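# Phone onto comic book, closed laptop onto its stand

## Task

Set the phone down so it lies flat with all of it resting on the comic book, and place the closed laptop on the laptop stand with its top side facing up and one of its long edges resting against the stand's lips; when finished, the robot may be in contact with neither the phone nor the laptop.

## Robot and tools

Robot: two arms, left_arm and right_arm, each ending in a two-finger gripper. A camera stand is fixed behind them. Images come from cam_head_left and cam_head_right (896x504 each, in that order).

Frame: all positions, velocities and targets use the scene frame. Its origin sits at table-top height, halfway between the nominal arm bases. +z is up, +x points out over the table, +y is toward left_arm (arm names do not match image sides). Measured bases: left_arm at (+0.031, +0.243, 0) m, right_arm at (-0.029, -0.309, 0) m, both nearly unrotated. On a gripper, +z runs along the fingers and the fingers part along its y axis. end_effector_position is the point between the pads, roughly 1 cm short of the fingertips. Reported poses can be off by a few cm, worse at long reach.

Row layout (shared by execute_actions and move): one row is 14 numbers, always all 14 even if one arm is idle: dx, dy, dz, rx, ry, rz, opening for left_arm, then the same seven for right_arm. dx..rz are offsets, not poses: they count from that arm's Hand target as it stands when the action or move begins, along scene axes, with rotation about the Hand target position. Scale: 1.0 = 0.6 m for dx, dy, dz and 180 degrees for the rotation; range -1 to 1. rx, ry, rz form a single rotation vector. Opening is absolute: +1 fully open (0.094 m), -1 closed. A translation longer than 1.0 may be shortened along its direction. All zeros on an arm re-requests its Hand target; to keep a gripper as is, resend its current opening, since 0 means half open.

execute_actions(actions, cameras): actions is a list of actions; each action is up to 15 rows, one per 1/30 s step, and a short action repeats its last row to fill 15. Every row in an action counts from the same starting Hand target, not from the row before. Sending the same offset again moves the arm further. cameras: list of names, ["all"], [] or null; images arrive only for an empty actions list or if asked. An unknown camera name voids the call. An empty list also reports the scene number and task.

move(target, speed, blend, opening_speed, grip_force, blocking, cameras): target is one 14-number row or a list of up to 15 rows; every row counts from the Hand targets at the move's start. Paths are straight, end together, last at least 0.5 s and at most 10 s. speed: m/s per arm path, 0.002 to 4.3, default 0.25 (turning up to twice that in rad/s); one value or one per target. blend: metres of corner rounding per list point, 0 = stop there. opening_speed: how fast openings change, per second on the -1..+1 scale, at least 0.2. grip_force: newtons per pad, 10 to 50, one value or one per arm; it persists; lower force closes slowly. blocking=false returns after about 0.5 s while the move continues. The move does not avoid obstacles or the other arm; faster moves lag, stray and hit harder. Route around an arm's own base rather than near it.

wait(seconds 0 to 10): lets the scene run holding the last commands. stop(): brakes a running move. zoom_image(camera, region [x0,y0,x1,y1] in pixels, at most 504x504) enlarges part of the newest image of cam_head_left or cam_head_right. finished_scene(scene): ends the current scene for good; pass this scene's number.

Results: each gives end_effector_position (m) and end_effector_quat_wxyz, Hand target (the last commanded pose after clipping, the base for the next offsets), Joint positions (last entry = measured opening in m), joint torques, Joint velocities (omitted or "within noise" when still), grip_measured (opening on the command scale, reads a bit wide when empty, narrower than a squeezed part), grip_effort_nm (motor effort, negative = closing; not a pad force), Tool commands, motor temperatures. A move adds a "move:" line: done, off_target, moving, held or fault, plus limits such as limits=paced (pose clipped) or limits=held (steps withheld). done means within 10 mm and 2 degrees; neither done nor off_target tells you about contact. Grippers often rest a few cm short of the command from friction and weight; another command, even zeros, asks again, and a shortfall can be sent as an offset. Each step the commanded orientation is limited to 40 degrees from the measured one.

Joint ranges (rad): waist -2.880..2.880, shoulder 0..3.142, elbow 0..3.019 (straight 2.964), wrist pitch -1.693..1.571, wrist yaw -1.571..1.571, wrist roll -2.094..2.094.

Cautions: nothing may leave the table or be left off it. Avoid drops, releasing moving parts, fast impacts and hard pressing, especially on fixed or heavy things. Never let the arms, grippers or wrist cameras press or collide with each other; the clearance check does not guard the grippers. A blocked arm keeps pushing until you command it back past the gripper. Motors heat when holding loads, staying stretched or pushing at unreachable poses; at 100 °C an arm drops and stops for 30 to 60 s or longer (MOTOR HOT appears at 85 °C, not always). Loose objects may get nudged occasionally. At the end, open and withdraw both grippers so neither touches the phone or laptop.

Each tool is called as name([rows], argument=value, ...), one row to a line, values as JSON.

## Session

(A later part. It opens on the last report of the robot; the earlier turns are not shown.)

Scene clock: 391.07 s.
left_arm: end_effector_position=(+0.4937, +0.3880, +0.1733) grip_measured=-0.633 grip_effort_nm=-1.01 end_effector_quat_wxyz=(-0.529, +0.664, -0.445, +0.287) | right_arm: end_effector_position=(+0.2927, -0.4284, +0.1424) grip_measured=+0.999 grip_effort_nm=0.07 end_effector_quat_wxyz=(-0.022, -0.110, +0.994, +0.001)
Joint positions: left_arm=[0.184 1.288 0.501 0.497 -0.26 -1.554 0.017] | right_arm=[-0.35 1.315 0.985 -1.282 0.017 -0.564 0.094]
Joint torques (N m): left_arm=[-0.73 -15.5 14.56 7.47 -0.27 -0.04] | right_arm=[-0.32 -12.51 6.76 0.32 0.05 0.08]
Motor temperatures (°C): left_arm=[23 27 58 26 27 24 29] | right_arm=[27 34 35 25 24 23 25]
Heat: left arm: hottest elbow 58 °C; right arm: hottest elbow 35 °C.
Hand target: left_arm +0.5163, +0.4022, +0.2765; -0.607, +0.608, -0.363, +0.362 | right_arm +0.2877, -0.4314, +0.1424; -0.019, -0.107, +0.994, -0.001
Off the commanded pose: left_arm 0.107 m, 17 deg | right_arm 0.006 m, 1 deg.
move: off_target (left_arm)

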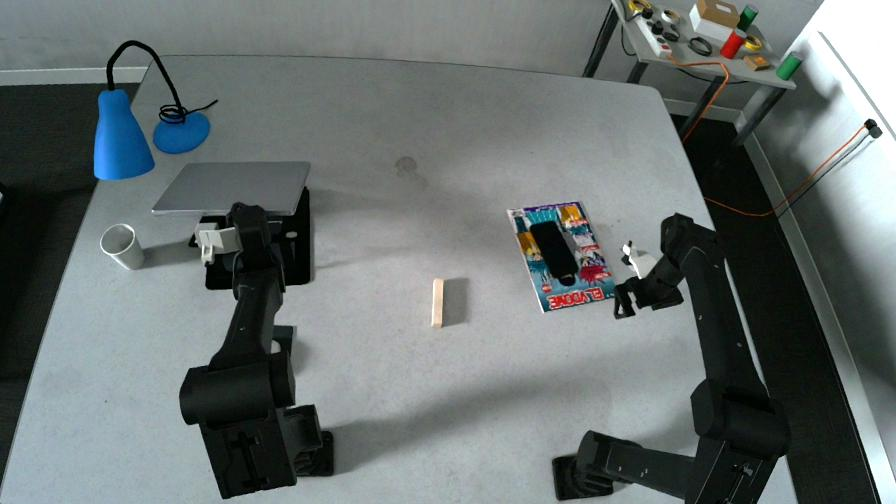

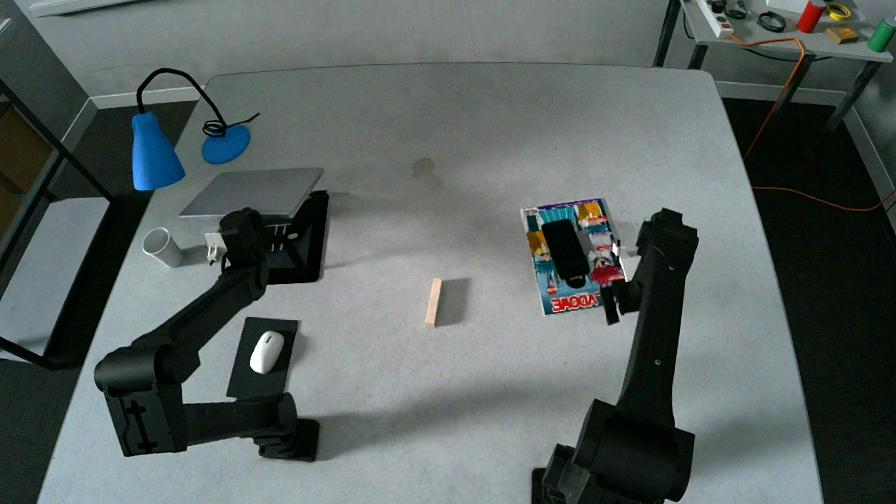

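move(target=[-0.04,0,-0.08,-0.006,0.06,0,-1,0,0,0,0,0,0,1], speed=0.08, cameras=["all"])

zoom_image(camera="cam_head_left", region=[120, 140, 370, 340])

zoom_image(camera="cam_head_right", region=[120, 140, 370, 340])

Scene clock: 397.50 s.
left_arm: end_effector_position=(+0.4868, +0.3878, +0.1667) grip_measured=-0.633 grip_effort_nm=-1.00 end_effector_quat_wxyz=(-0.515, +0.671, -0.455, +0.277) | right_arm: end_effector_position=(+0.2927, -0.4284, +0.1424) grip_measured=+0.999 grip_effort_nm=0.07 end_effector_quat_wxyz=(-0.022, -0.110, +0.994, +0.001)
Joint positions: left_arm=[0.191 1.267 0.495 0.44 -0.249 -1.554 0.017] | right_arm=[-0.35 1.315 0.985 -1.282 0.017 -0.564 0.094]
Joint torques (N m): left_arm=[0.5 -14.51 12.14 3.33 -0.38 0.21] | right_arm=[-0.32 -12.51 6.79 0.32 0.05 0.09]
Motor temperatures (°C): left_arm=[23 27 55 26 27 24 29] | right_arm=[27 34 35 25 24 23 25]
Heat: left arm: hottest elbow 55 °C; right arm: hottest elbow 35 °C.
Hand target: left_arm +0.4923, +0.4023, +0.2286; -0.564, +0.645, -0.414, +0.307 | right_arm +0.2877, -0.4314, +0.1424; -0.019, -0.107, +0.994, -0.001
Off the commanded pose: left_arm 0.064 m, 9 deg | right_arm 0.006 m, 1 deg.
move: off_target (left_arm)

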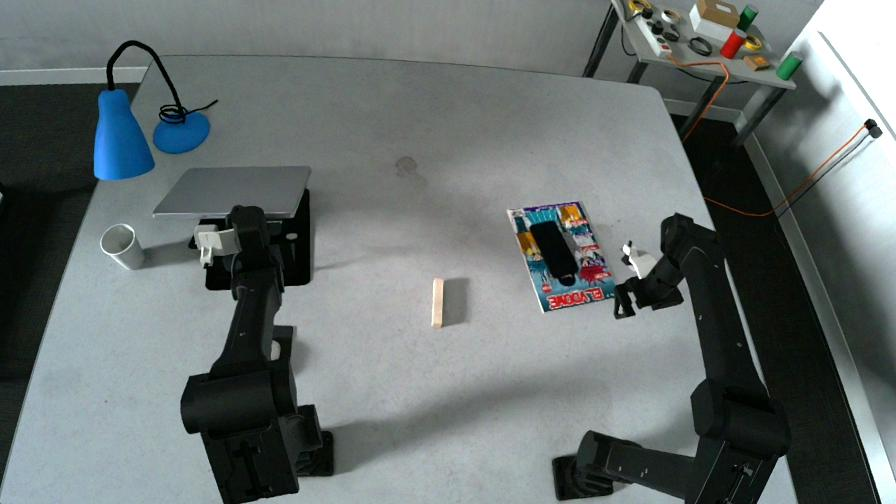

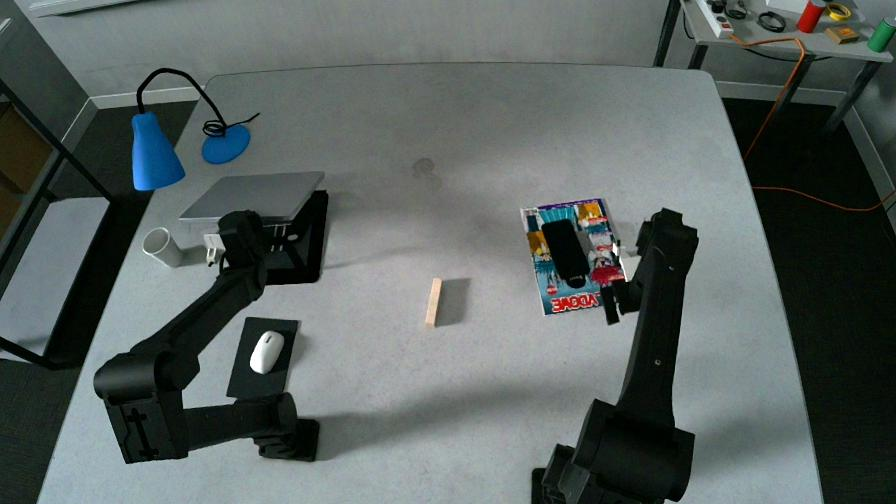

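Scaled by 2.016.

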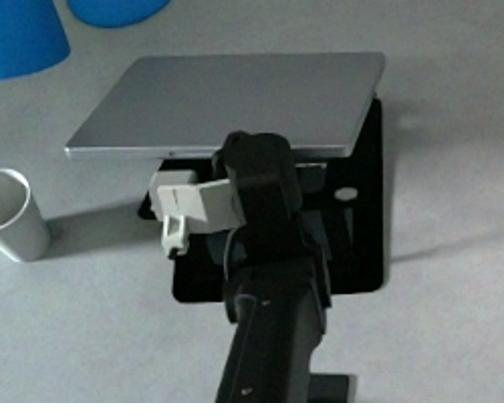

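Scaled by 2.016.

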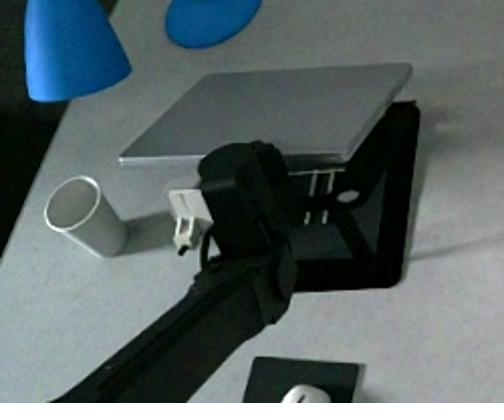

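move([
  [-0.075,0,0.05,0,0.0,0,-1,0,0,0,0,0,0,1],
  [-0.075,0,0.04,-0.01,0.09,0,-1,0,0,0,0,0,0,1],
], speed=0.08, cameras=["all"])

zoom_image(camera="cam_head_left", region=[120, 140, 370, 340])

zoom_image(camera="cam_head_right", region=[120, 140, 370, 340])

Scene clock: 407.07 s.
left_arm: end_effector_position=(+0.4177, +0.3885, +0.1796) grip_measured=-0.635 grip_effort_nm=-1.01 end_effector_quat_wxyz=(-0.442, +0.705, -0.523, +0.188) | right_arm: end_effector_position=(+0.2927, -0.4284, +0.1424) grip_measured=+0.999 grip_effort_nm=0.07 end_effector_quat_wxyz=(-0.022, -0.110, +0.994, +0.001)
Joint positions: left_arm=[0.241 0.974 0.52 -0.132 -0.219 -1.478 0.017] | right_arm=[-0.35 1.315 0.985 -1.282 0.017 -0.564 0.094]
Joint torques (N m): left_arm=[-1.49 -8.94 20.92 1.52 -0.77 -0.05] | right_arm=[-0.32 -12.51 6.79 0.31 0.05 0.09]
Heat: left arm: hottest elbow 52 °C; right arm: hottest elbow 35 °C.
Hand target: left_arm +0.4473, +0.4024, +0.2526; -0.490, +0.690, -0.485, +0.220 | right_arm +0.2877, -0.4314, +0.1424; -0.019, -0.107, +0.994, -0.001
Off the commanded pose: left_arm 0.080 m, 8 deg | right_arm 0.006 m, 1 deg.
move: off_target (left_arm)

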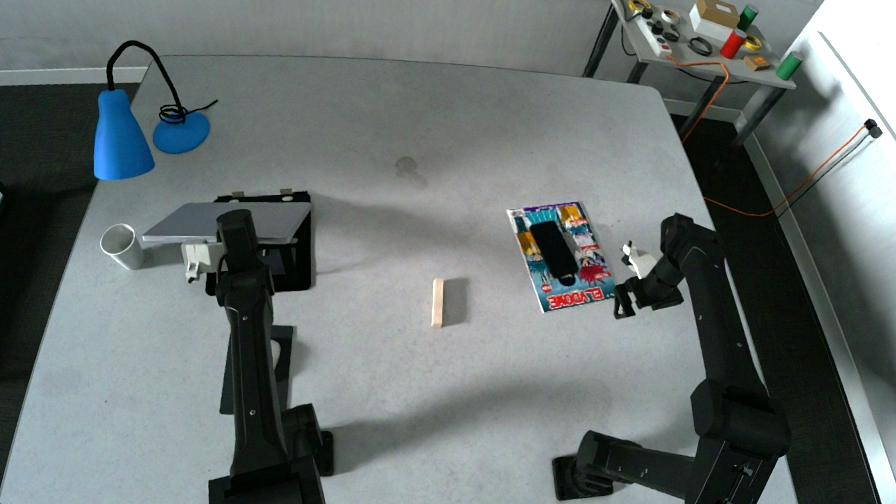

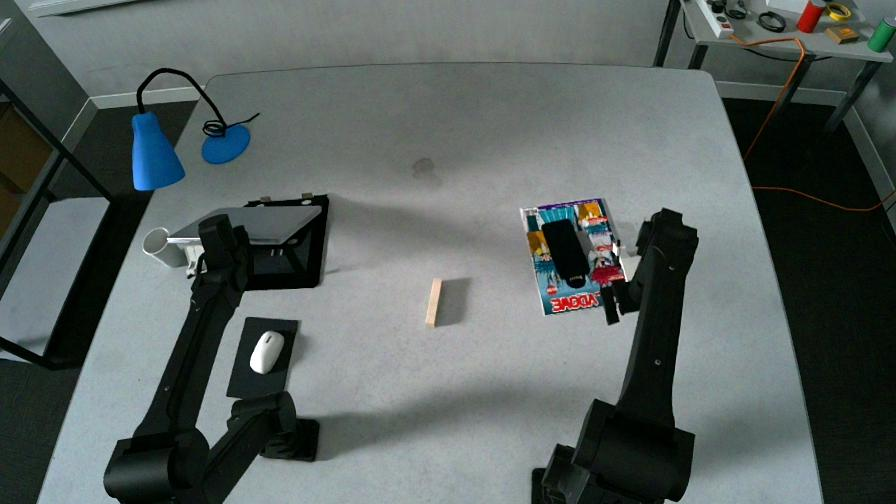

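Scaled by 2.016.

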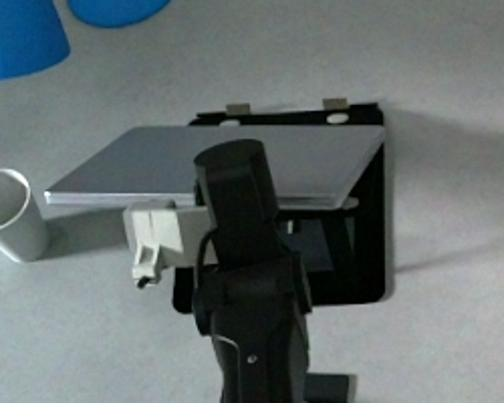

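Scaled by 2.016.

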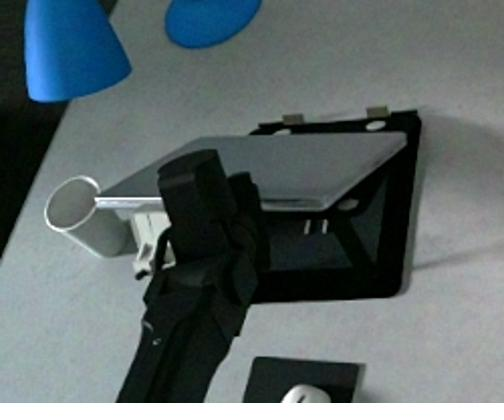

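move(target=[0.12,-0.045,-0.04,0,0.0,0.02,-1,0,0,0,0,0,0,1], speed=0.06, cameras=["all"])

zoom_image(camera="cam_head_left", region=[120, 140, 370, 340])

zoom_image(camera="cam_head_right", region=[120, 140, 370, 340])

Scene clock: 415.47 s.
left_arm: end_effector_position=(+0.4716, +0.3730, +0.1593) grip_measured=-0.635 grip_effort_nm=-1.01 end_effector_quat_wxyz=(-0.451, +0.720, -0.506, +0.147) | right_arm: end_effector_position=(+0.2927, -0.4284, +0.1424) grip_measured=+0.999 grip_effort_nm=0.07 end_effector_quat_wxyz=(-0.022, -0.110, +0.994, +0.001)
Joint positions: left_arm=[0.104 1.201 0.624 -0.069 -0.421 -1.571 0.017] | right_arm=[-0.35 1.315 0.985 -1.282 0.017 -0.564 0.094]
Joint torques (N m): left_arm=[-1.73 -9.88 20.27 2.96 -0.49 -0.25] | right_arm=[-0.38 -12.51 6.78 0.32 0.05 0.08]
Heat: left arm: hottest elbow 51 °C; right arm: hottest elbow 35 °C.
Hand target: left_arm +0.5193, +0.3754, +0.2287; -0.497, +0.705, -0.463, +0.204 | right_arm +0.2877, -0.4314, +0.1424; -0.019, -0.107, +0.994, -0.001
Off the commanded pose: left_arm 0.084 m, 10 deg | right_arm 0.006 m, 1 deg.
move: off_target (left_arm)

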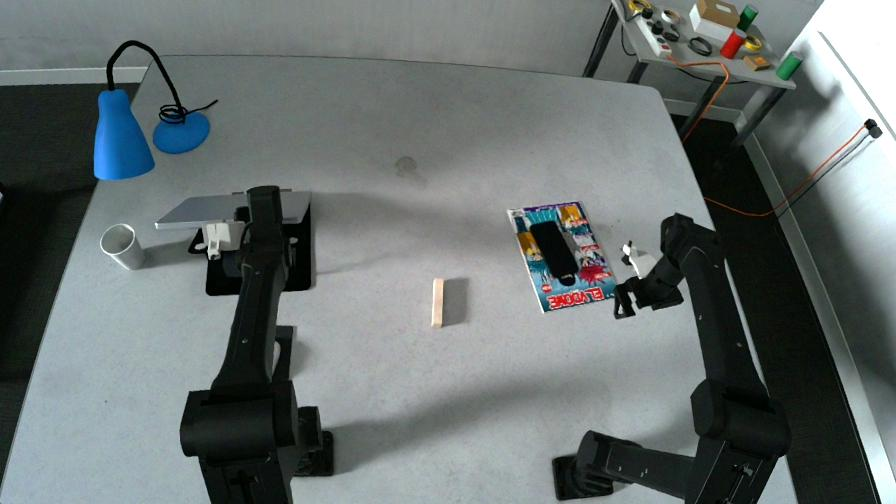

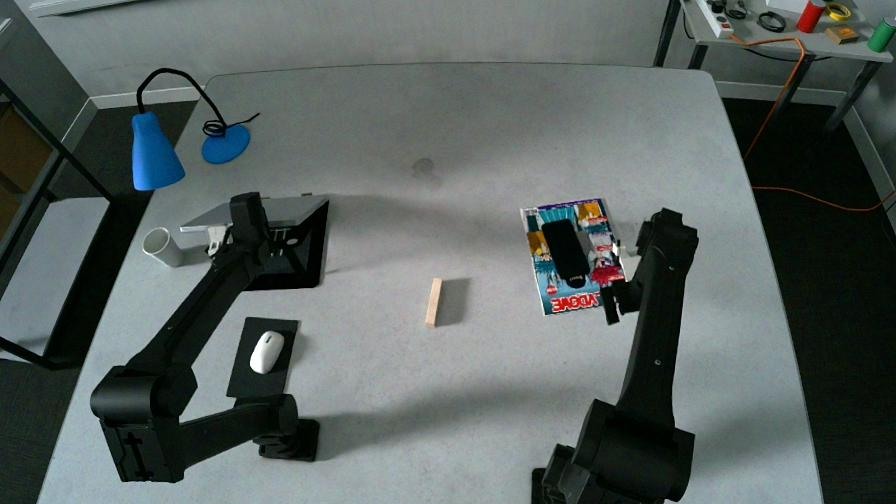

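Scaled by 2.016.

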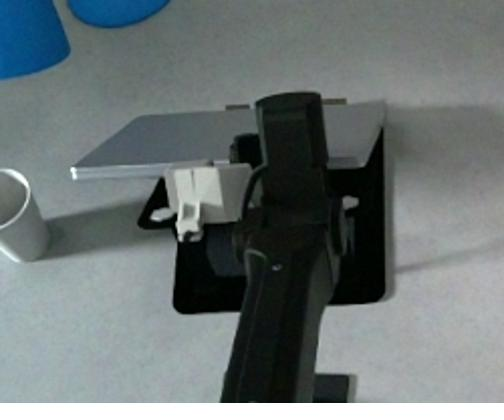

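Scaled by 2.016.

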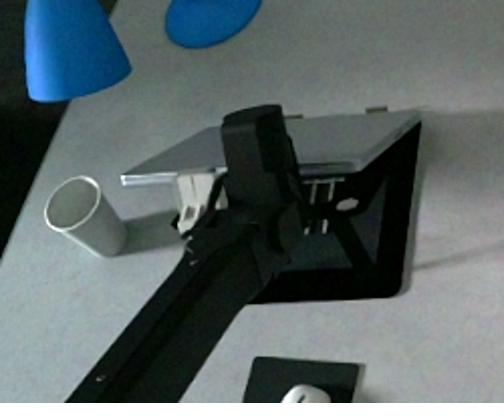

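move(target=[0.0,-0.07,0.0,0,0.0,0.0,-1,0,0,0,0,0,0,1], speed=0.08, cameras=["all"])

zoom_image(camera="cam_head_left", region=[120, 140, 370, 340])

zoom_image(camera="cam_head_right", region=[120, 140, 370, 340])

Scene clock: 421.47 s.
left_arm: end_effector_position=(+0.4739, +0.3486, +0.1577) grip_measured=-0.635 grip_effort_nm=-1.01 end_effector_quat_wxyz=(-0.464, +0.722, -0.494, +0.138) | right_arm: end_effector_position=(+0.2927, -0.4284, +0.1424) grip_measured=+0.999 grip_effort_nm=0.07 end_effector_quat_wxyz=(-0.022, -0.110, +0.994, +0.001)
Joint positions: left_arm=[0.012 1.216 0.624 -0.073 -0.531 -1.637 0.017] | right_arm=[-0.35 1.315 0.985 -1.282 0.017 -0.564 0.094]
Joint torques (N m): left_arm=[-3.43 -11.87 19.93 1.85 -0.14 -0.2] | right_arm=[-0.38 -12.45 6.78 0.31 0.05 0.08]
Heat: left arm: hottest elbow 52 °C; right arm: hottest elbow 35 °C.
Hand target: left_arm +0.5193, +0.3333, +0.2286; -0.497, +0.705, -0.463, +0.204 | right_arm +0.2877, -0.4314, +0.1424; -0.019, -0.107, +0.994, -0.001
Off the commanded pose: left_arm 0.086 m, 9 deg | right_arm 0.006 m, 1 deg.
move: off_target (left_arm)

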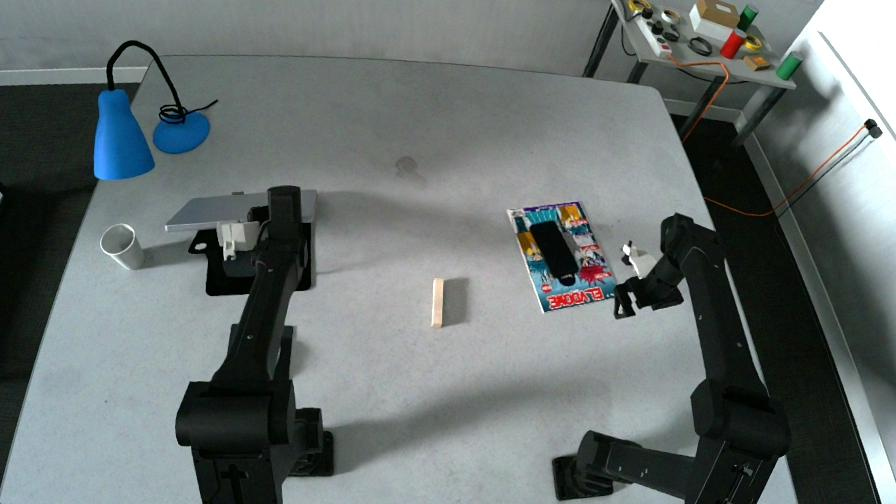

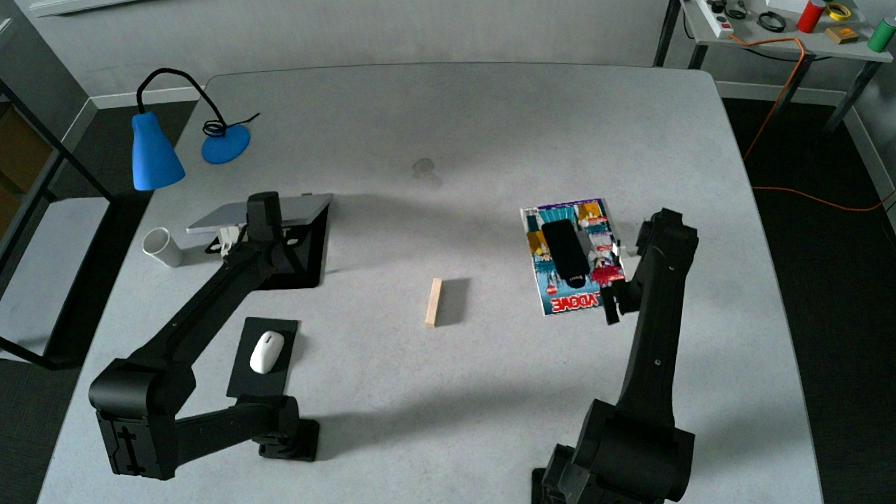

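Scaled by 2.016.

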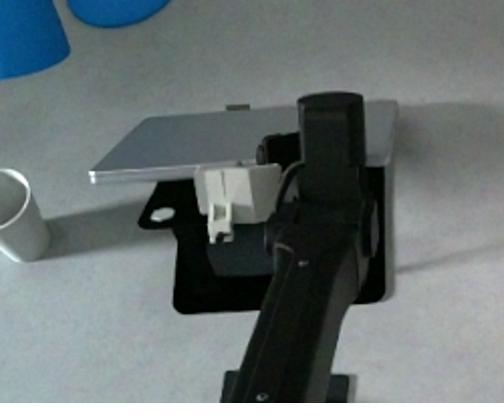

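Scaled by 2.016.

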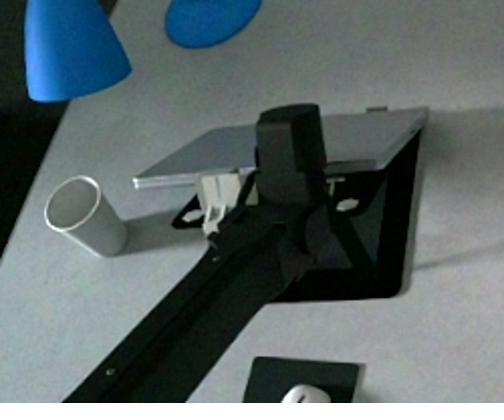

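move(target=[0.055,-0.02,-0.05,0,0.0,0.0,-1,0,0,0,0,0,0,1], speed=0.06, cameras=["all"])

zoom_image(camera="cam_head_left", region=[120, 140, 370, 340])

zoom_image(camera="cam_head_right", region=[120, 140, 370, 340])

Scene clock: 426.70 s.
left_arm: end_effector_position=(+0.4956, +0.3363, +0.1485) grip_measured=-0.636 grip_effort_nm=-1.01 end_effector_quat_wxyz=(-0.469, +0.721, -0.491, +0.139) | right_arm: end_effector_position=(+0.2927, -0.4284, +0.1424) grip_measured=+0.999 grip_effort_nm=0.07 end_effector_quat_wxyz=(-0.022, -0.110, +0.994, +0.001)
Joint positions: left_arm=[-0.029 1.299 0.659 -0.029 -0.571 -1.665 0.017] | right_arm=[-0.35 1.315 0.985 -1.282 0.017 -0.564 0.094]
Joint torques (N m): left_arm=[-3.72 -9.35 19.28 3.63 0.15 -0.11] | right_arm=[-0.32 -12.51 6.78 0.32 0.05 0.09]
Heat: left arm: hottest elbow 53 °C; right arm: hottest elbow 35 °C.
Hand target: left_arm +0.5522, +0.3213, +0.1985; -0.496, +0.705, -0.463, +0.204 | right_arm +0.2877, -0.4314, +0.1424; -0.019, -0.107, +0.994, -0.001
Off the commanded pose: left_arm 0.077 m, 9 deg | right_arm 0.006 m, 1 deg.
move: off_target (left_arm)

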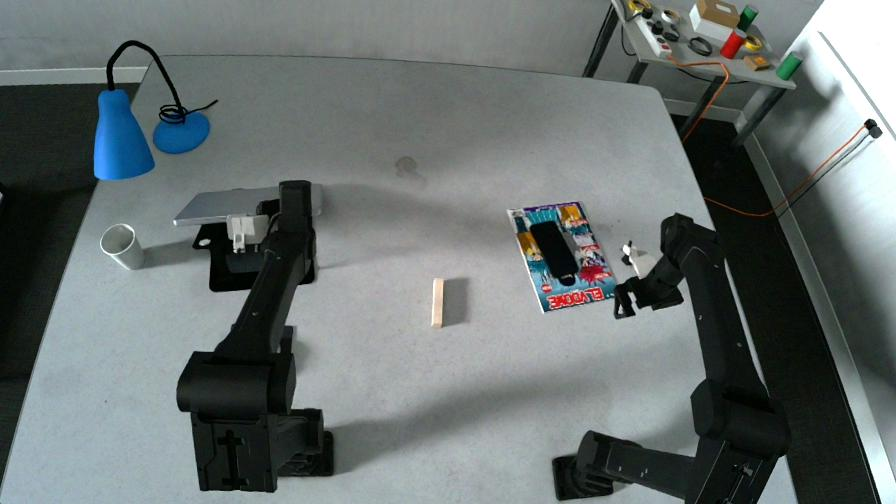

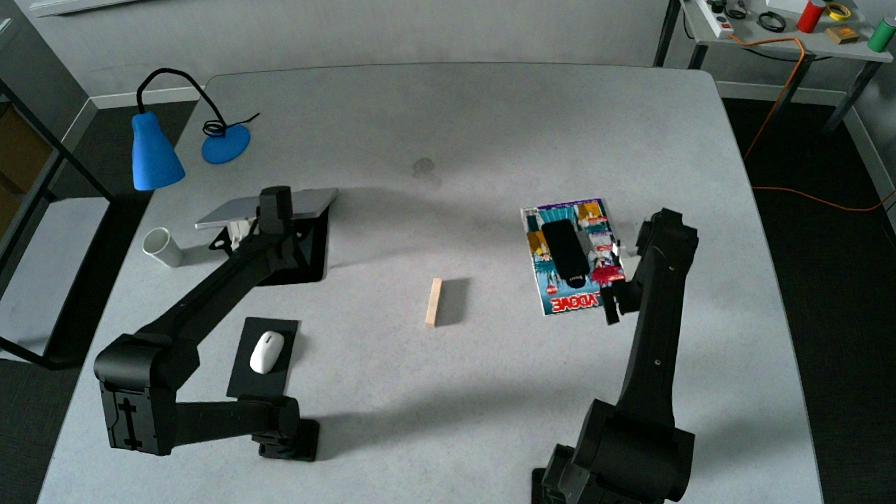

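Scaled by 2.016.

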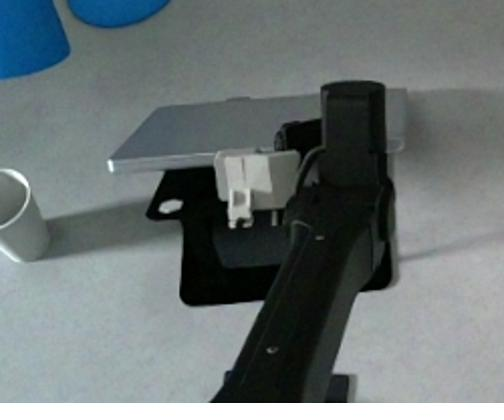

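Scaled by 2.016.

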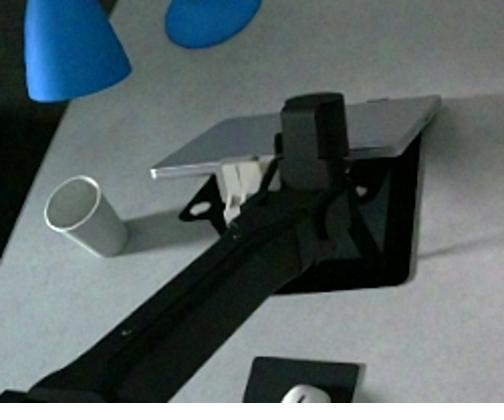

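move(target=[-0.04,0.0,-0.07,0.005,-0.05,0.0,-1,0,0,0,0,0,0,1], speed=0.05, cameras=["all"])

zoom_image(camera="cam_head_left", region=[120, 140, 370, 340])

zoom_image(camera="cam_head_right", region=[120, 140, 370, 340])

Scene clock: 433.67 s.
left_arm: end_effector_position=(+0.5189, +0.3264, +0.1640) grip_measured=-0.636 grip_effort_nm=-1.01 end_effector_quat_wxyz=(-0.531, +0.687, -0.432, +0.244) | right_arm: end_effector_position=(+0.2927, -0.4284, +0.1424) grip_measured=+0.999 grip_effort_nm=0.07 end_effector_quat_wxyz=(-0.022, -0.110, +0.994, +0.001)
Joint positions: left_arm=[-0.046 1.361 0.583 0.394 -0.562 -1.653 0.017] | right_arm=[-0.35 1.315 0.985 -1.282 0.017 -0.564 0.094]
Joint torques (N m): left_arm=[-2.96 -5.95 9.37 4.27 -0.5 -0.01] | right_arm=[-0.38 -12.57 6.78 0.31 0.05 0.08]
Heat: left arm: hottest elbow 51 °C; right arm: hottest elbow 35 °C.
Hand target: left_arm +0.5283, +0.3213, +0.1567; -0.537, +0.683, -0.424, +0.255 | right_arm +0.2877, -0.4314, +0.1424; -0.019, -0.107, +0.994, -0.001
Off the commanded pose: left_arm 0.013 m, 2 deg | right_arm 0.006 m, 1 deg.
move: off_target (left_arm)

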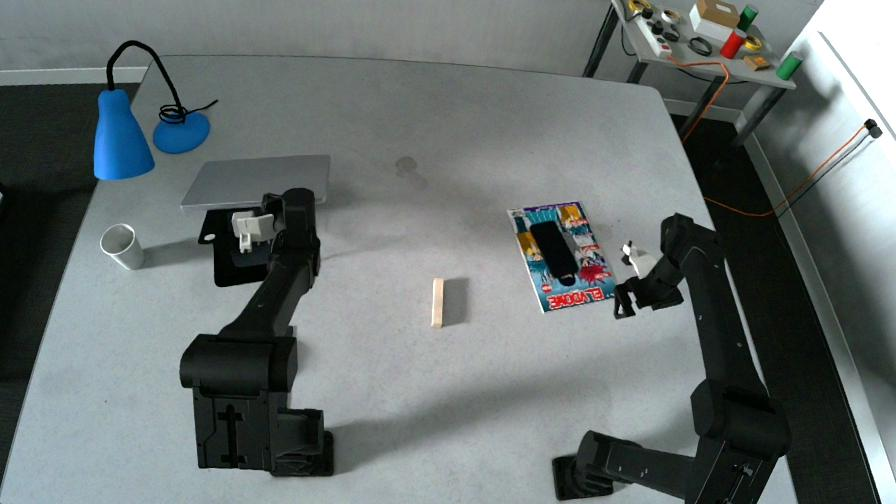

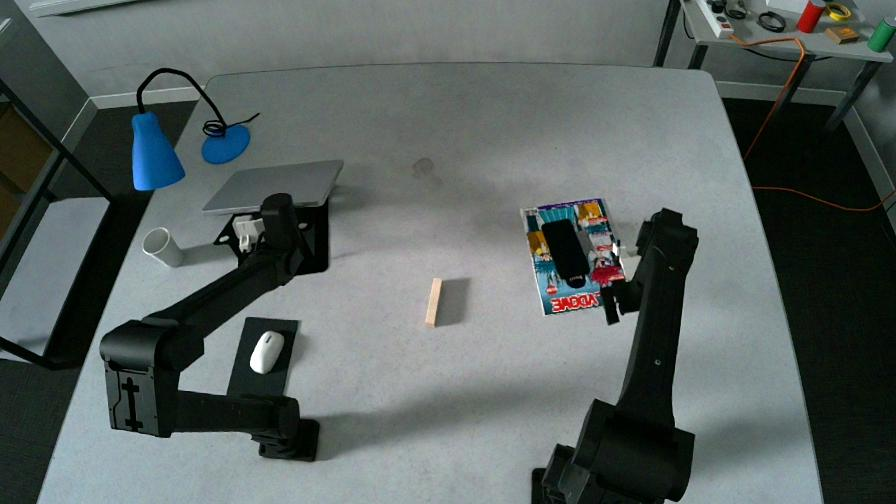

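Scaled by 2.016.

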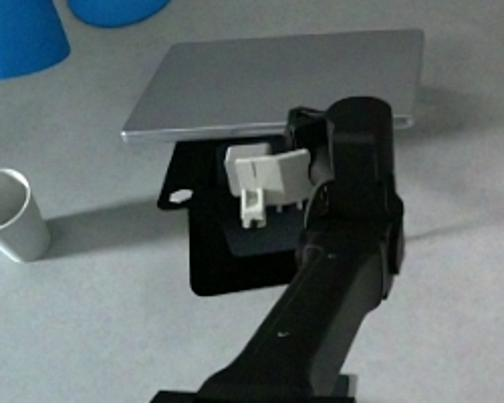

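Scaled by 2.016.

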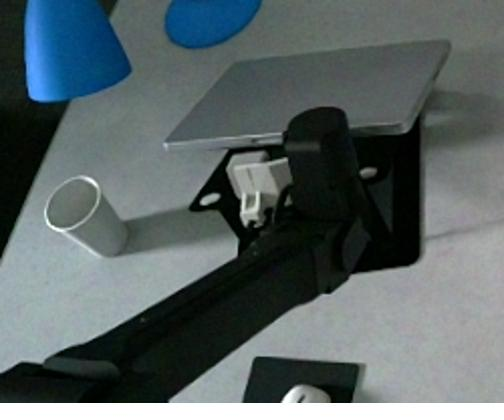

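move(target=[-0.12,0.0,0.06,-0.005,0.05,0.0,-1,0,0,0,0,0,0,1], speed=0.06, cameras=["all"])

zoom_image(camera="cam_head_left", region=[120, 140, 370, 340])

zoom_image(camera="cam_head_right", region=[120, 140, 370, 340])

Scene clock: 439.73 s.
left_arm: end_effector_position=(+0.4522, +0.3236, +0.1514) grip_measured=-0.634 grip_effort_nm=-1.01 end_effector_quat_wxyz=(-0.470, +0.712, -0.495, +0.168) | right_arm: end_effector_position=(+0.2927, -0.4284, +0.1424) grip_measured=+0.999 grip_effort_nm=0.07 end_effector_quat_wxyz=(-0.022, -0.110, +0.994, +0.001)
Joint positions: left_arm=[-0.049 1.147 0.529 -0.009 -0.543 -1.664 0.017] | right_arm=[-0.35 1.315 0.985 -1.282 0.017 -0.564 0.094]
Joint torques (N m): left_arm=[-2.14 -13.1 11.6 2.07 -1 -0.15] | right_arm=[-0.26 -12.4 6.76 0.29 0.06 0.09]
Motor temperatures (°C): left_arm=[23 26 49 25 27 24 29] | right_arm=[27 34 35 25 24 23 25]
Heat: left arm: hottest elbow 49 °C; right arm: hottest elbow 35 °C.
Hand target: left_arm +0.4562, +0.3213, +0.1925; -0.496, +0.705, -0.463, +0.204 | right_arm +0.2877, -0.4314, +0.1424; -0.019, -0.107, +0.994, -0.001
Off the commanded pose: left_arm 0.042 m, 6 deg | right_arm 0.006 m, 1 deg.
move: off_target (left_arm)

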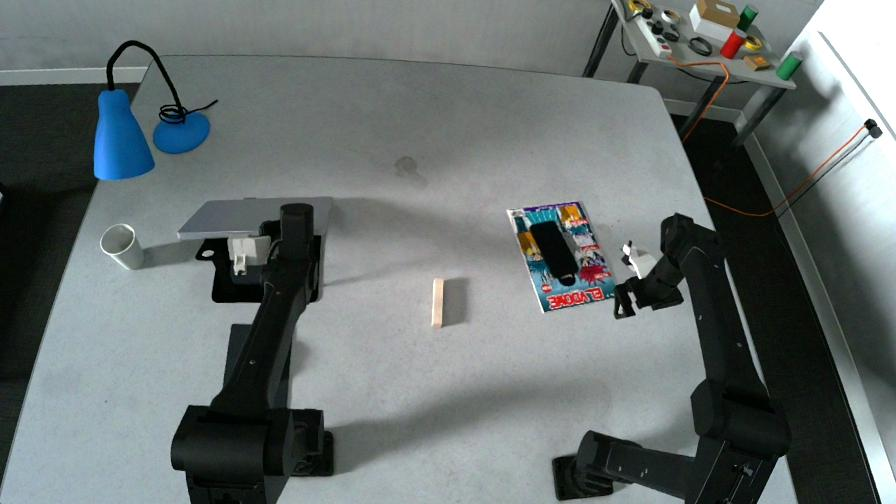

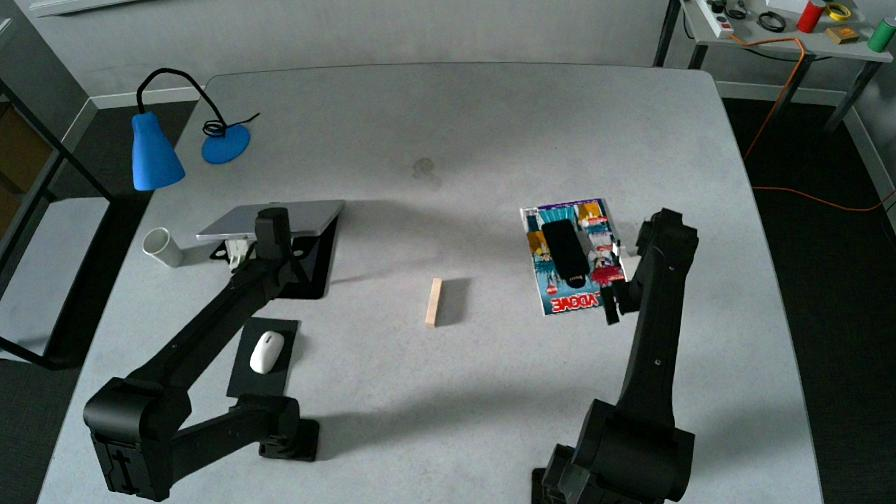

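Scaled by 2.016.

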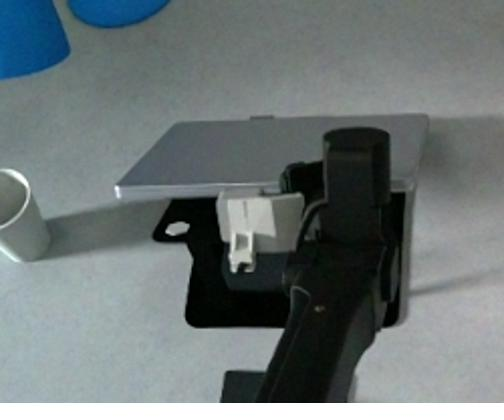

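Scaled by 2.016.

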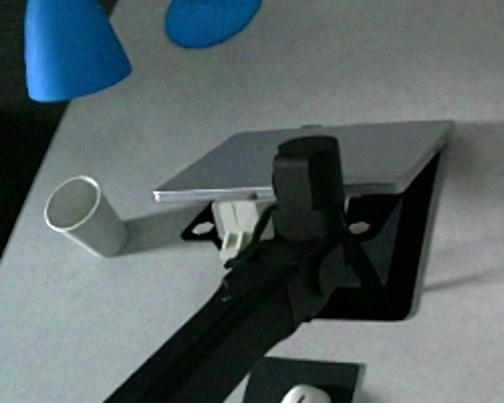

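move(target=[0.01,0.0,-0.08,0,0,0.0,-1,0,0,0,0,0,0,1], speed=0.04, cameras=["all"])

zoom_image(camera="cam_head_left", region=[120, 140, 370, 340])

zoom_image(camera="cam_head_right", region=[120, 140, 370, 340])

Scene clock: 447.20 s.
left_arm: end_effector_position=(+0.4532, +0.3227, +0.1521) grip_measured=-0.634 grip_effort_nm=-1.00 end_effector_quat_wxyz=(-0.489, +0.704, -0.478, +0.193) | right_arm: end_effector_position=(+0.2927, -0.4284, +0.1424) grip_measured=+0.999 grip_effort_nm=0.07 end_effector_quat_wxyz=(-0.022, -0.110, +0.994, +0.001)
Joint positions: left_arm=[-0.053 1.152 0.489 0.11 -0.548 -1.662 0.017] | right_arm=[-0.35 1.315 0.985 -1.282 0.017 -0.564 0.094]
Joint torques (N m): left_arm=[-2.55 -3.49 9.35 4.45 -0.8 -0.15] | right_arm=[-0.32 -12.51 6.78 0.29 0.05 0.08]
Heat: left arm: hottest elbow 47 °C; right arm: hottest elbow 35 °C.
Hand target: left_arm +0.4622, +0.3213, +0.1446; -0.496, +0.705, -0.463, +0.204 | right_arm +0.2877, -0.4314, +0.1424; -0.019, -0.107, +0.994, -0.001
Off the commanded pose: left_arm 0.012 m, 2 deg | right_arm 0.006 m, 1 deg.
move: off_target (left_arm)

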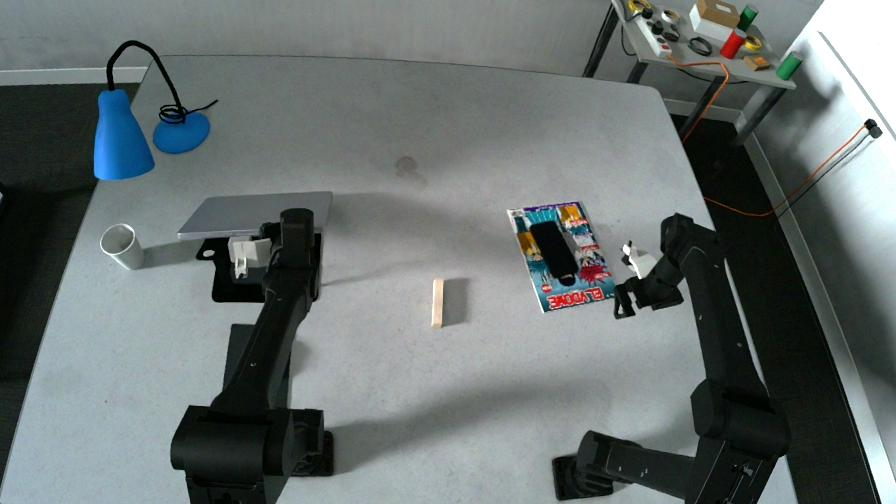

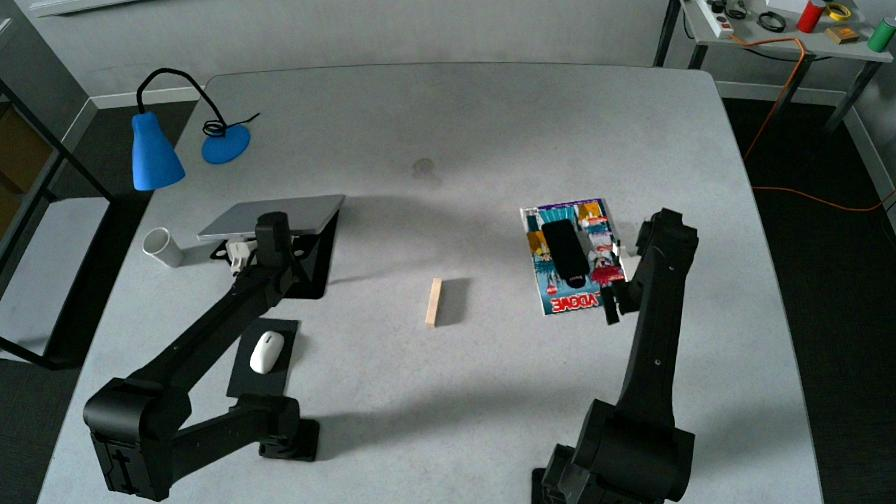

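Scaled by 2.016.

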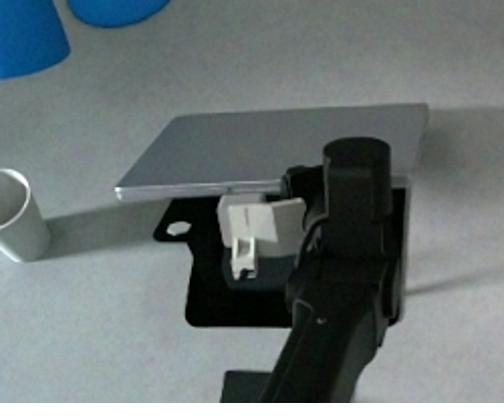

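Scaled by 2.016.

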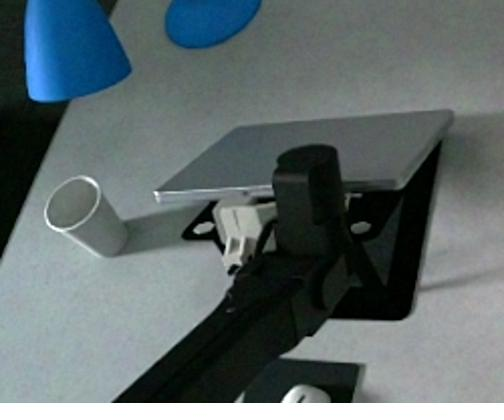

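move([
  [0,0.0,0.06,-0.003,0.03,0.0,-1,0,0,0,0,0,0,1],
  [-0.055,0.0,0.07,-0.005,0.04,0.0,-1,0,0,0,0,0,0,1],
], speed=0.06, cameras=["all"])

zoom_image(camera="cam_head_left", region=[120, 140, 370, 340])

zoom_image(camera="cam_head_right", region=[120, 140, 370, 340])

Scene clock: 453.60 s.
left_arm: end_effector_position=(+0.4277, +0.3223, +0.1583) grip_measured=-0.635 grip_effort_nm=-1.01 end_effector_quat_wxyz=(-0.445, +0.720, -0.515, +0.137) | right_arm: end_effector_position=(+0.2927, -0.4284, +0.1424) grip_measured=+0.999 grip_effort_nm=0.07 end_effector_quat_wxyz=(-0.022, -0.110, +0.994, +0.001)
Joint positions: left_arm=[-0.053 1.057 0.543 -0.207 -0.542 -1.674 0.017] | right_arm=[-0.35 1.315 0.985 -1.282 0.017 -0.564 0.094]
Joint torques (N m): left_arm=[-1.9 -10.64 11.79 1.14 -0.67 -0.17] | right_arm=[-0.26 -12.45 6.74 0.29 0.05 0.09]
Heat: left arm: hottest elbow 46 °C; right arm: hottest elbow 35 °C.
Hand target: left_arm +0.4293, +0.3213, +0.1867; -0.461, +0.721, -0.492, +0.163 | right_arm +0.2877, -0.4314, +0.1424; -0.019, -0.107, +0.994, -0.001
Off the commanded pose: left_arm 0.028 m, 4 deg | right_arm 0.006 m, 1 deg.
move: off_target (left_arm)

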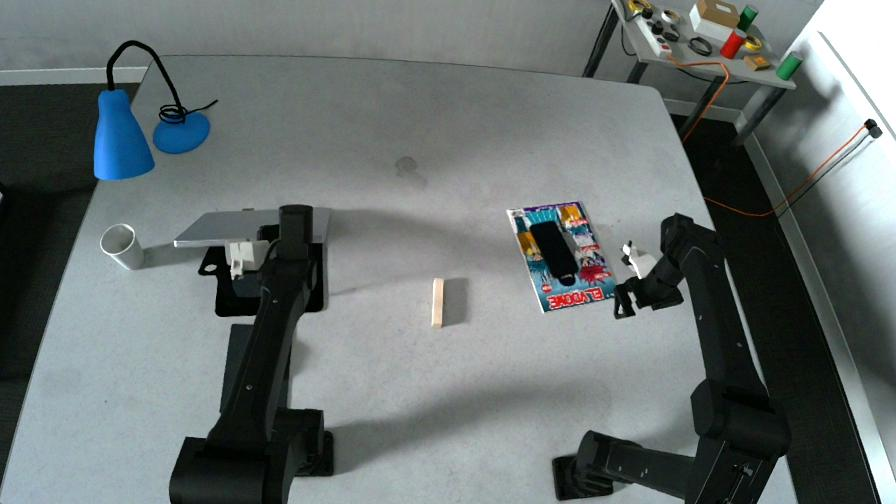

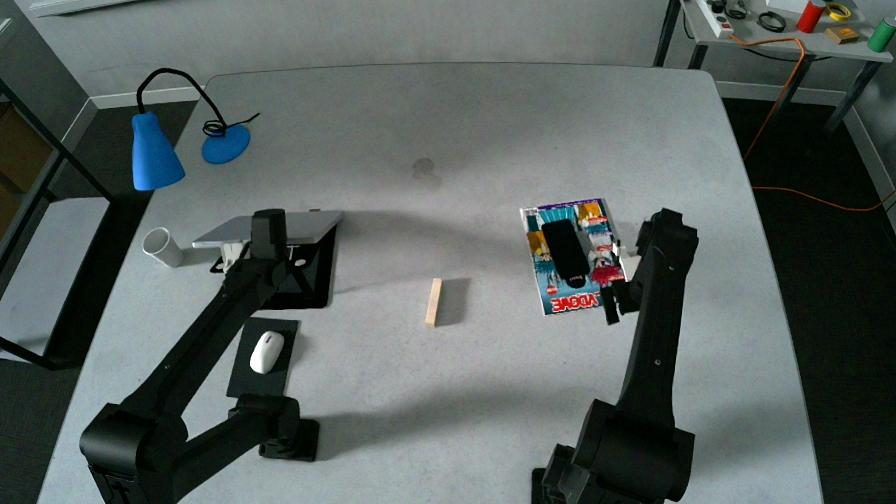

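Scaled by 2.016.

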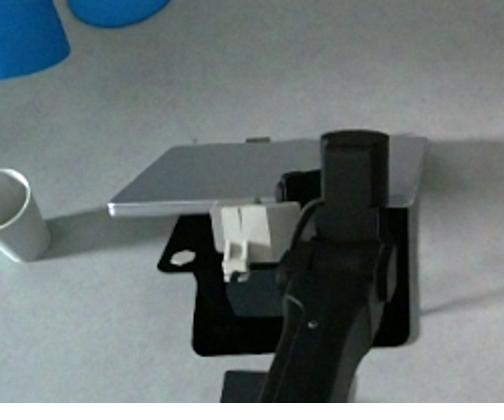

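Scaled by 2.016.

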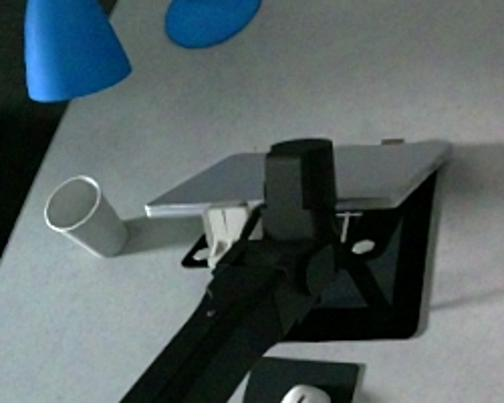

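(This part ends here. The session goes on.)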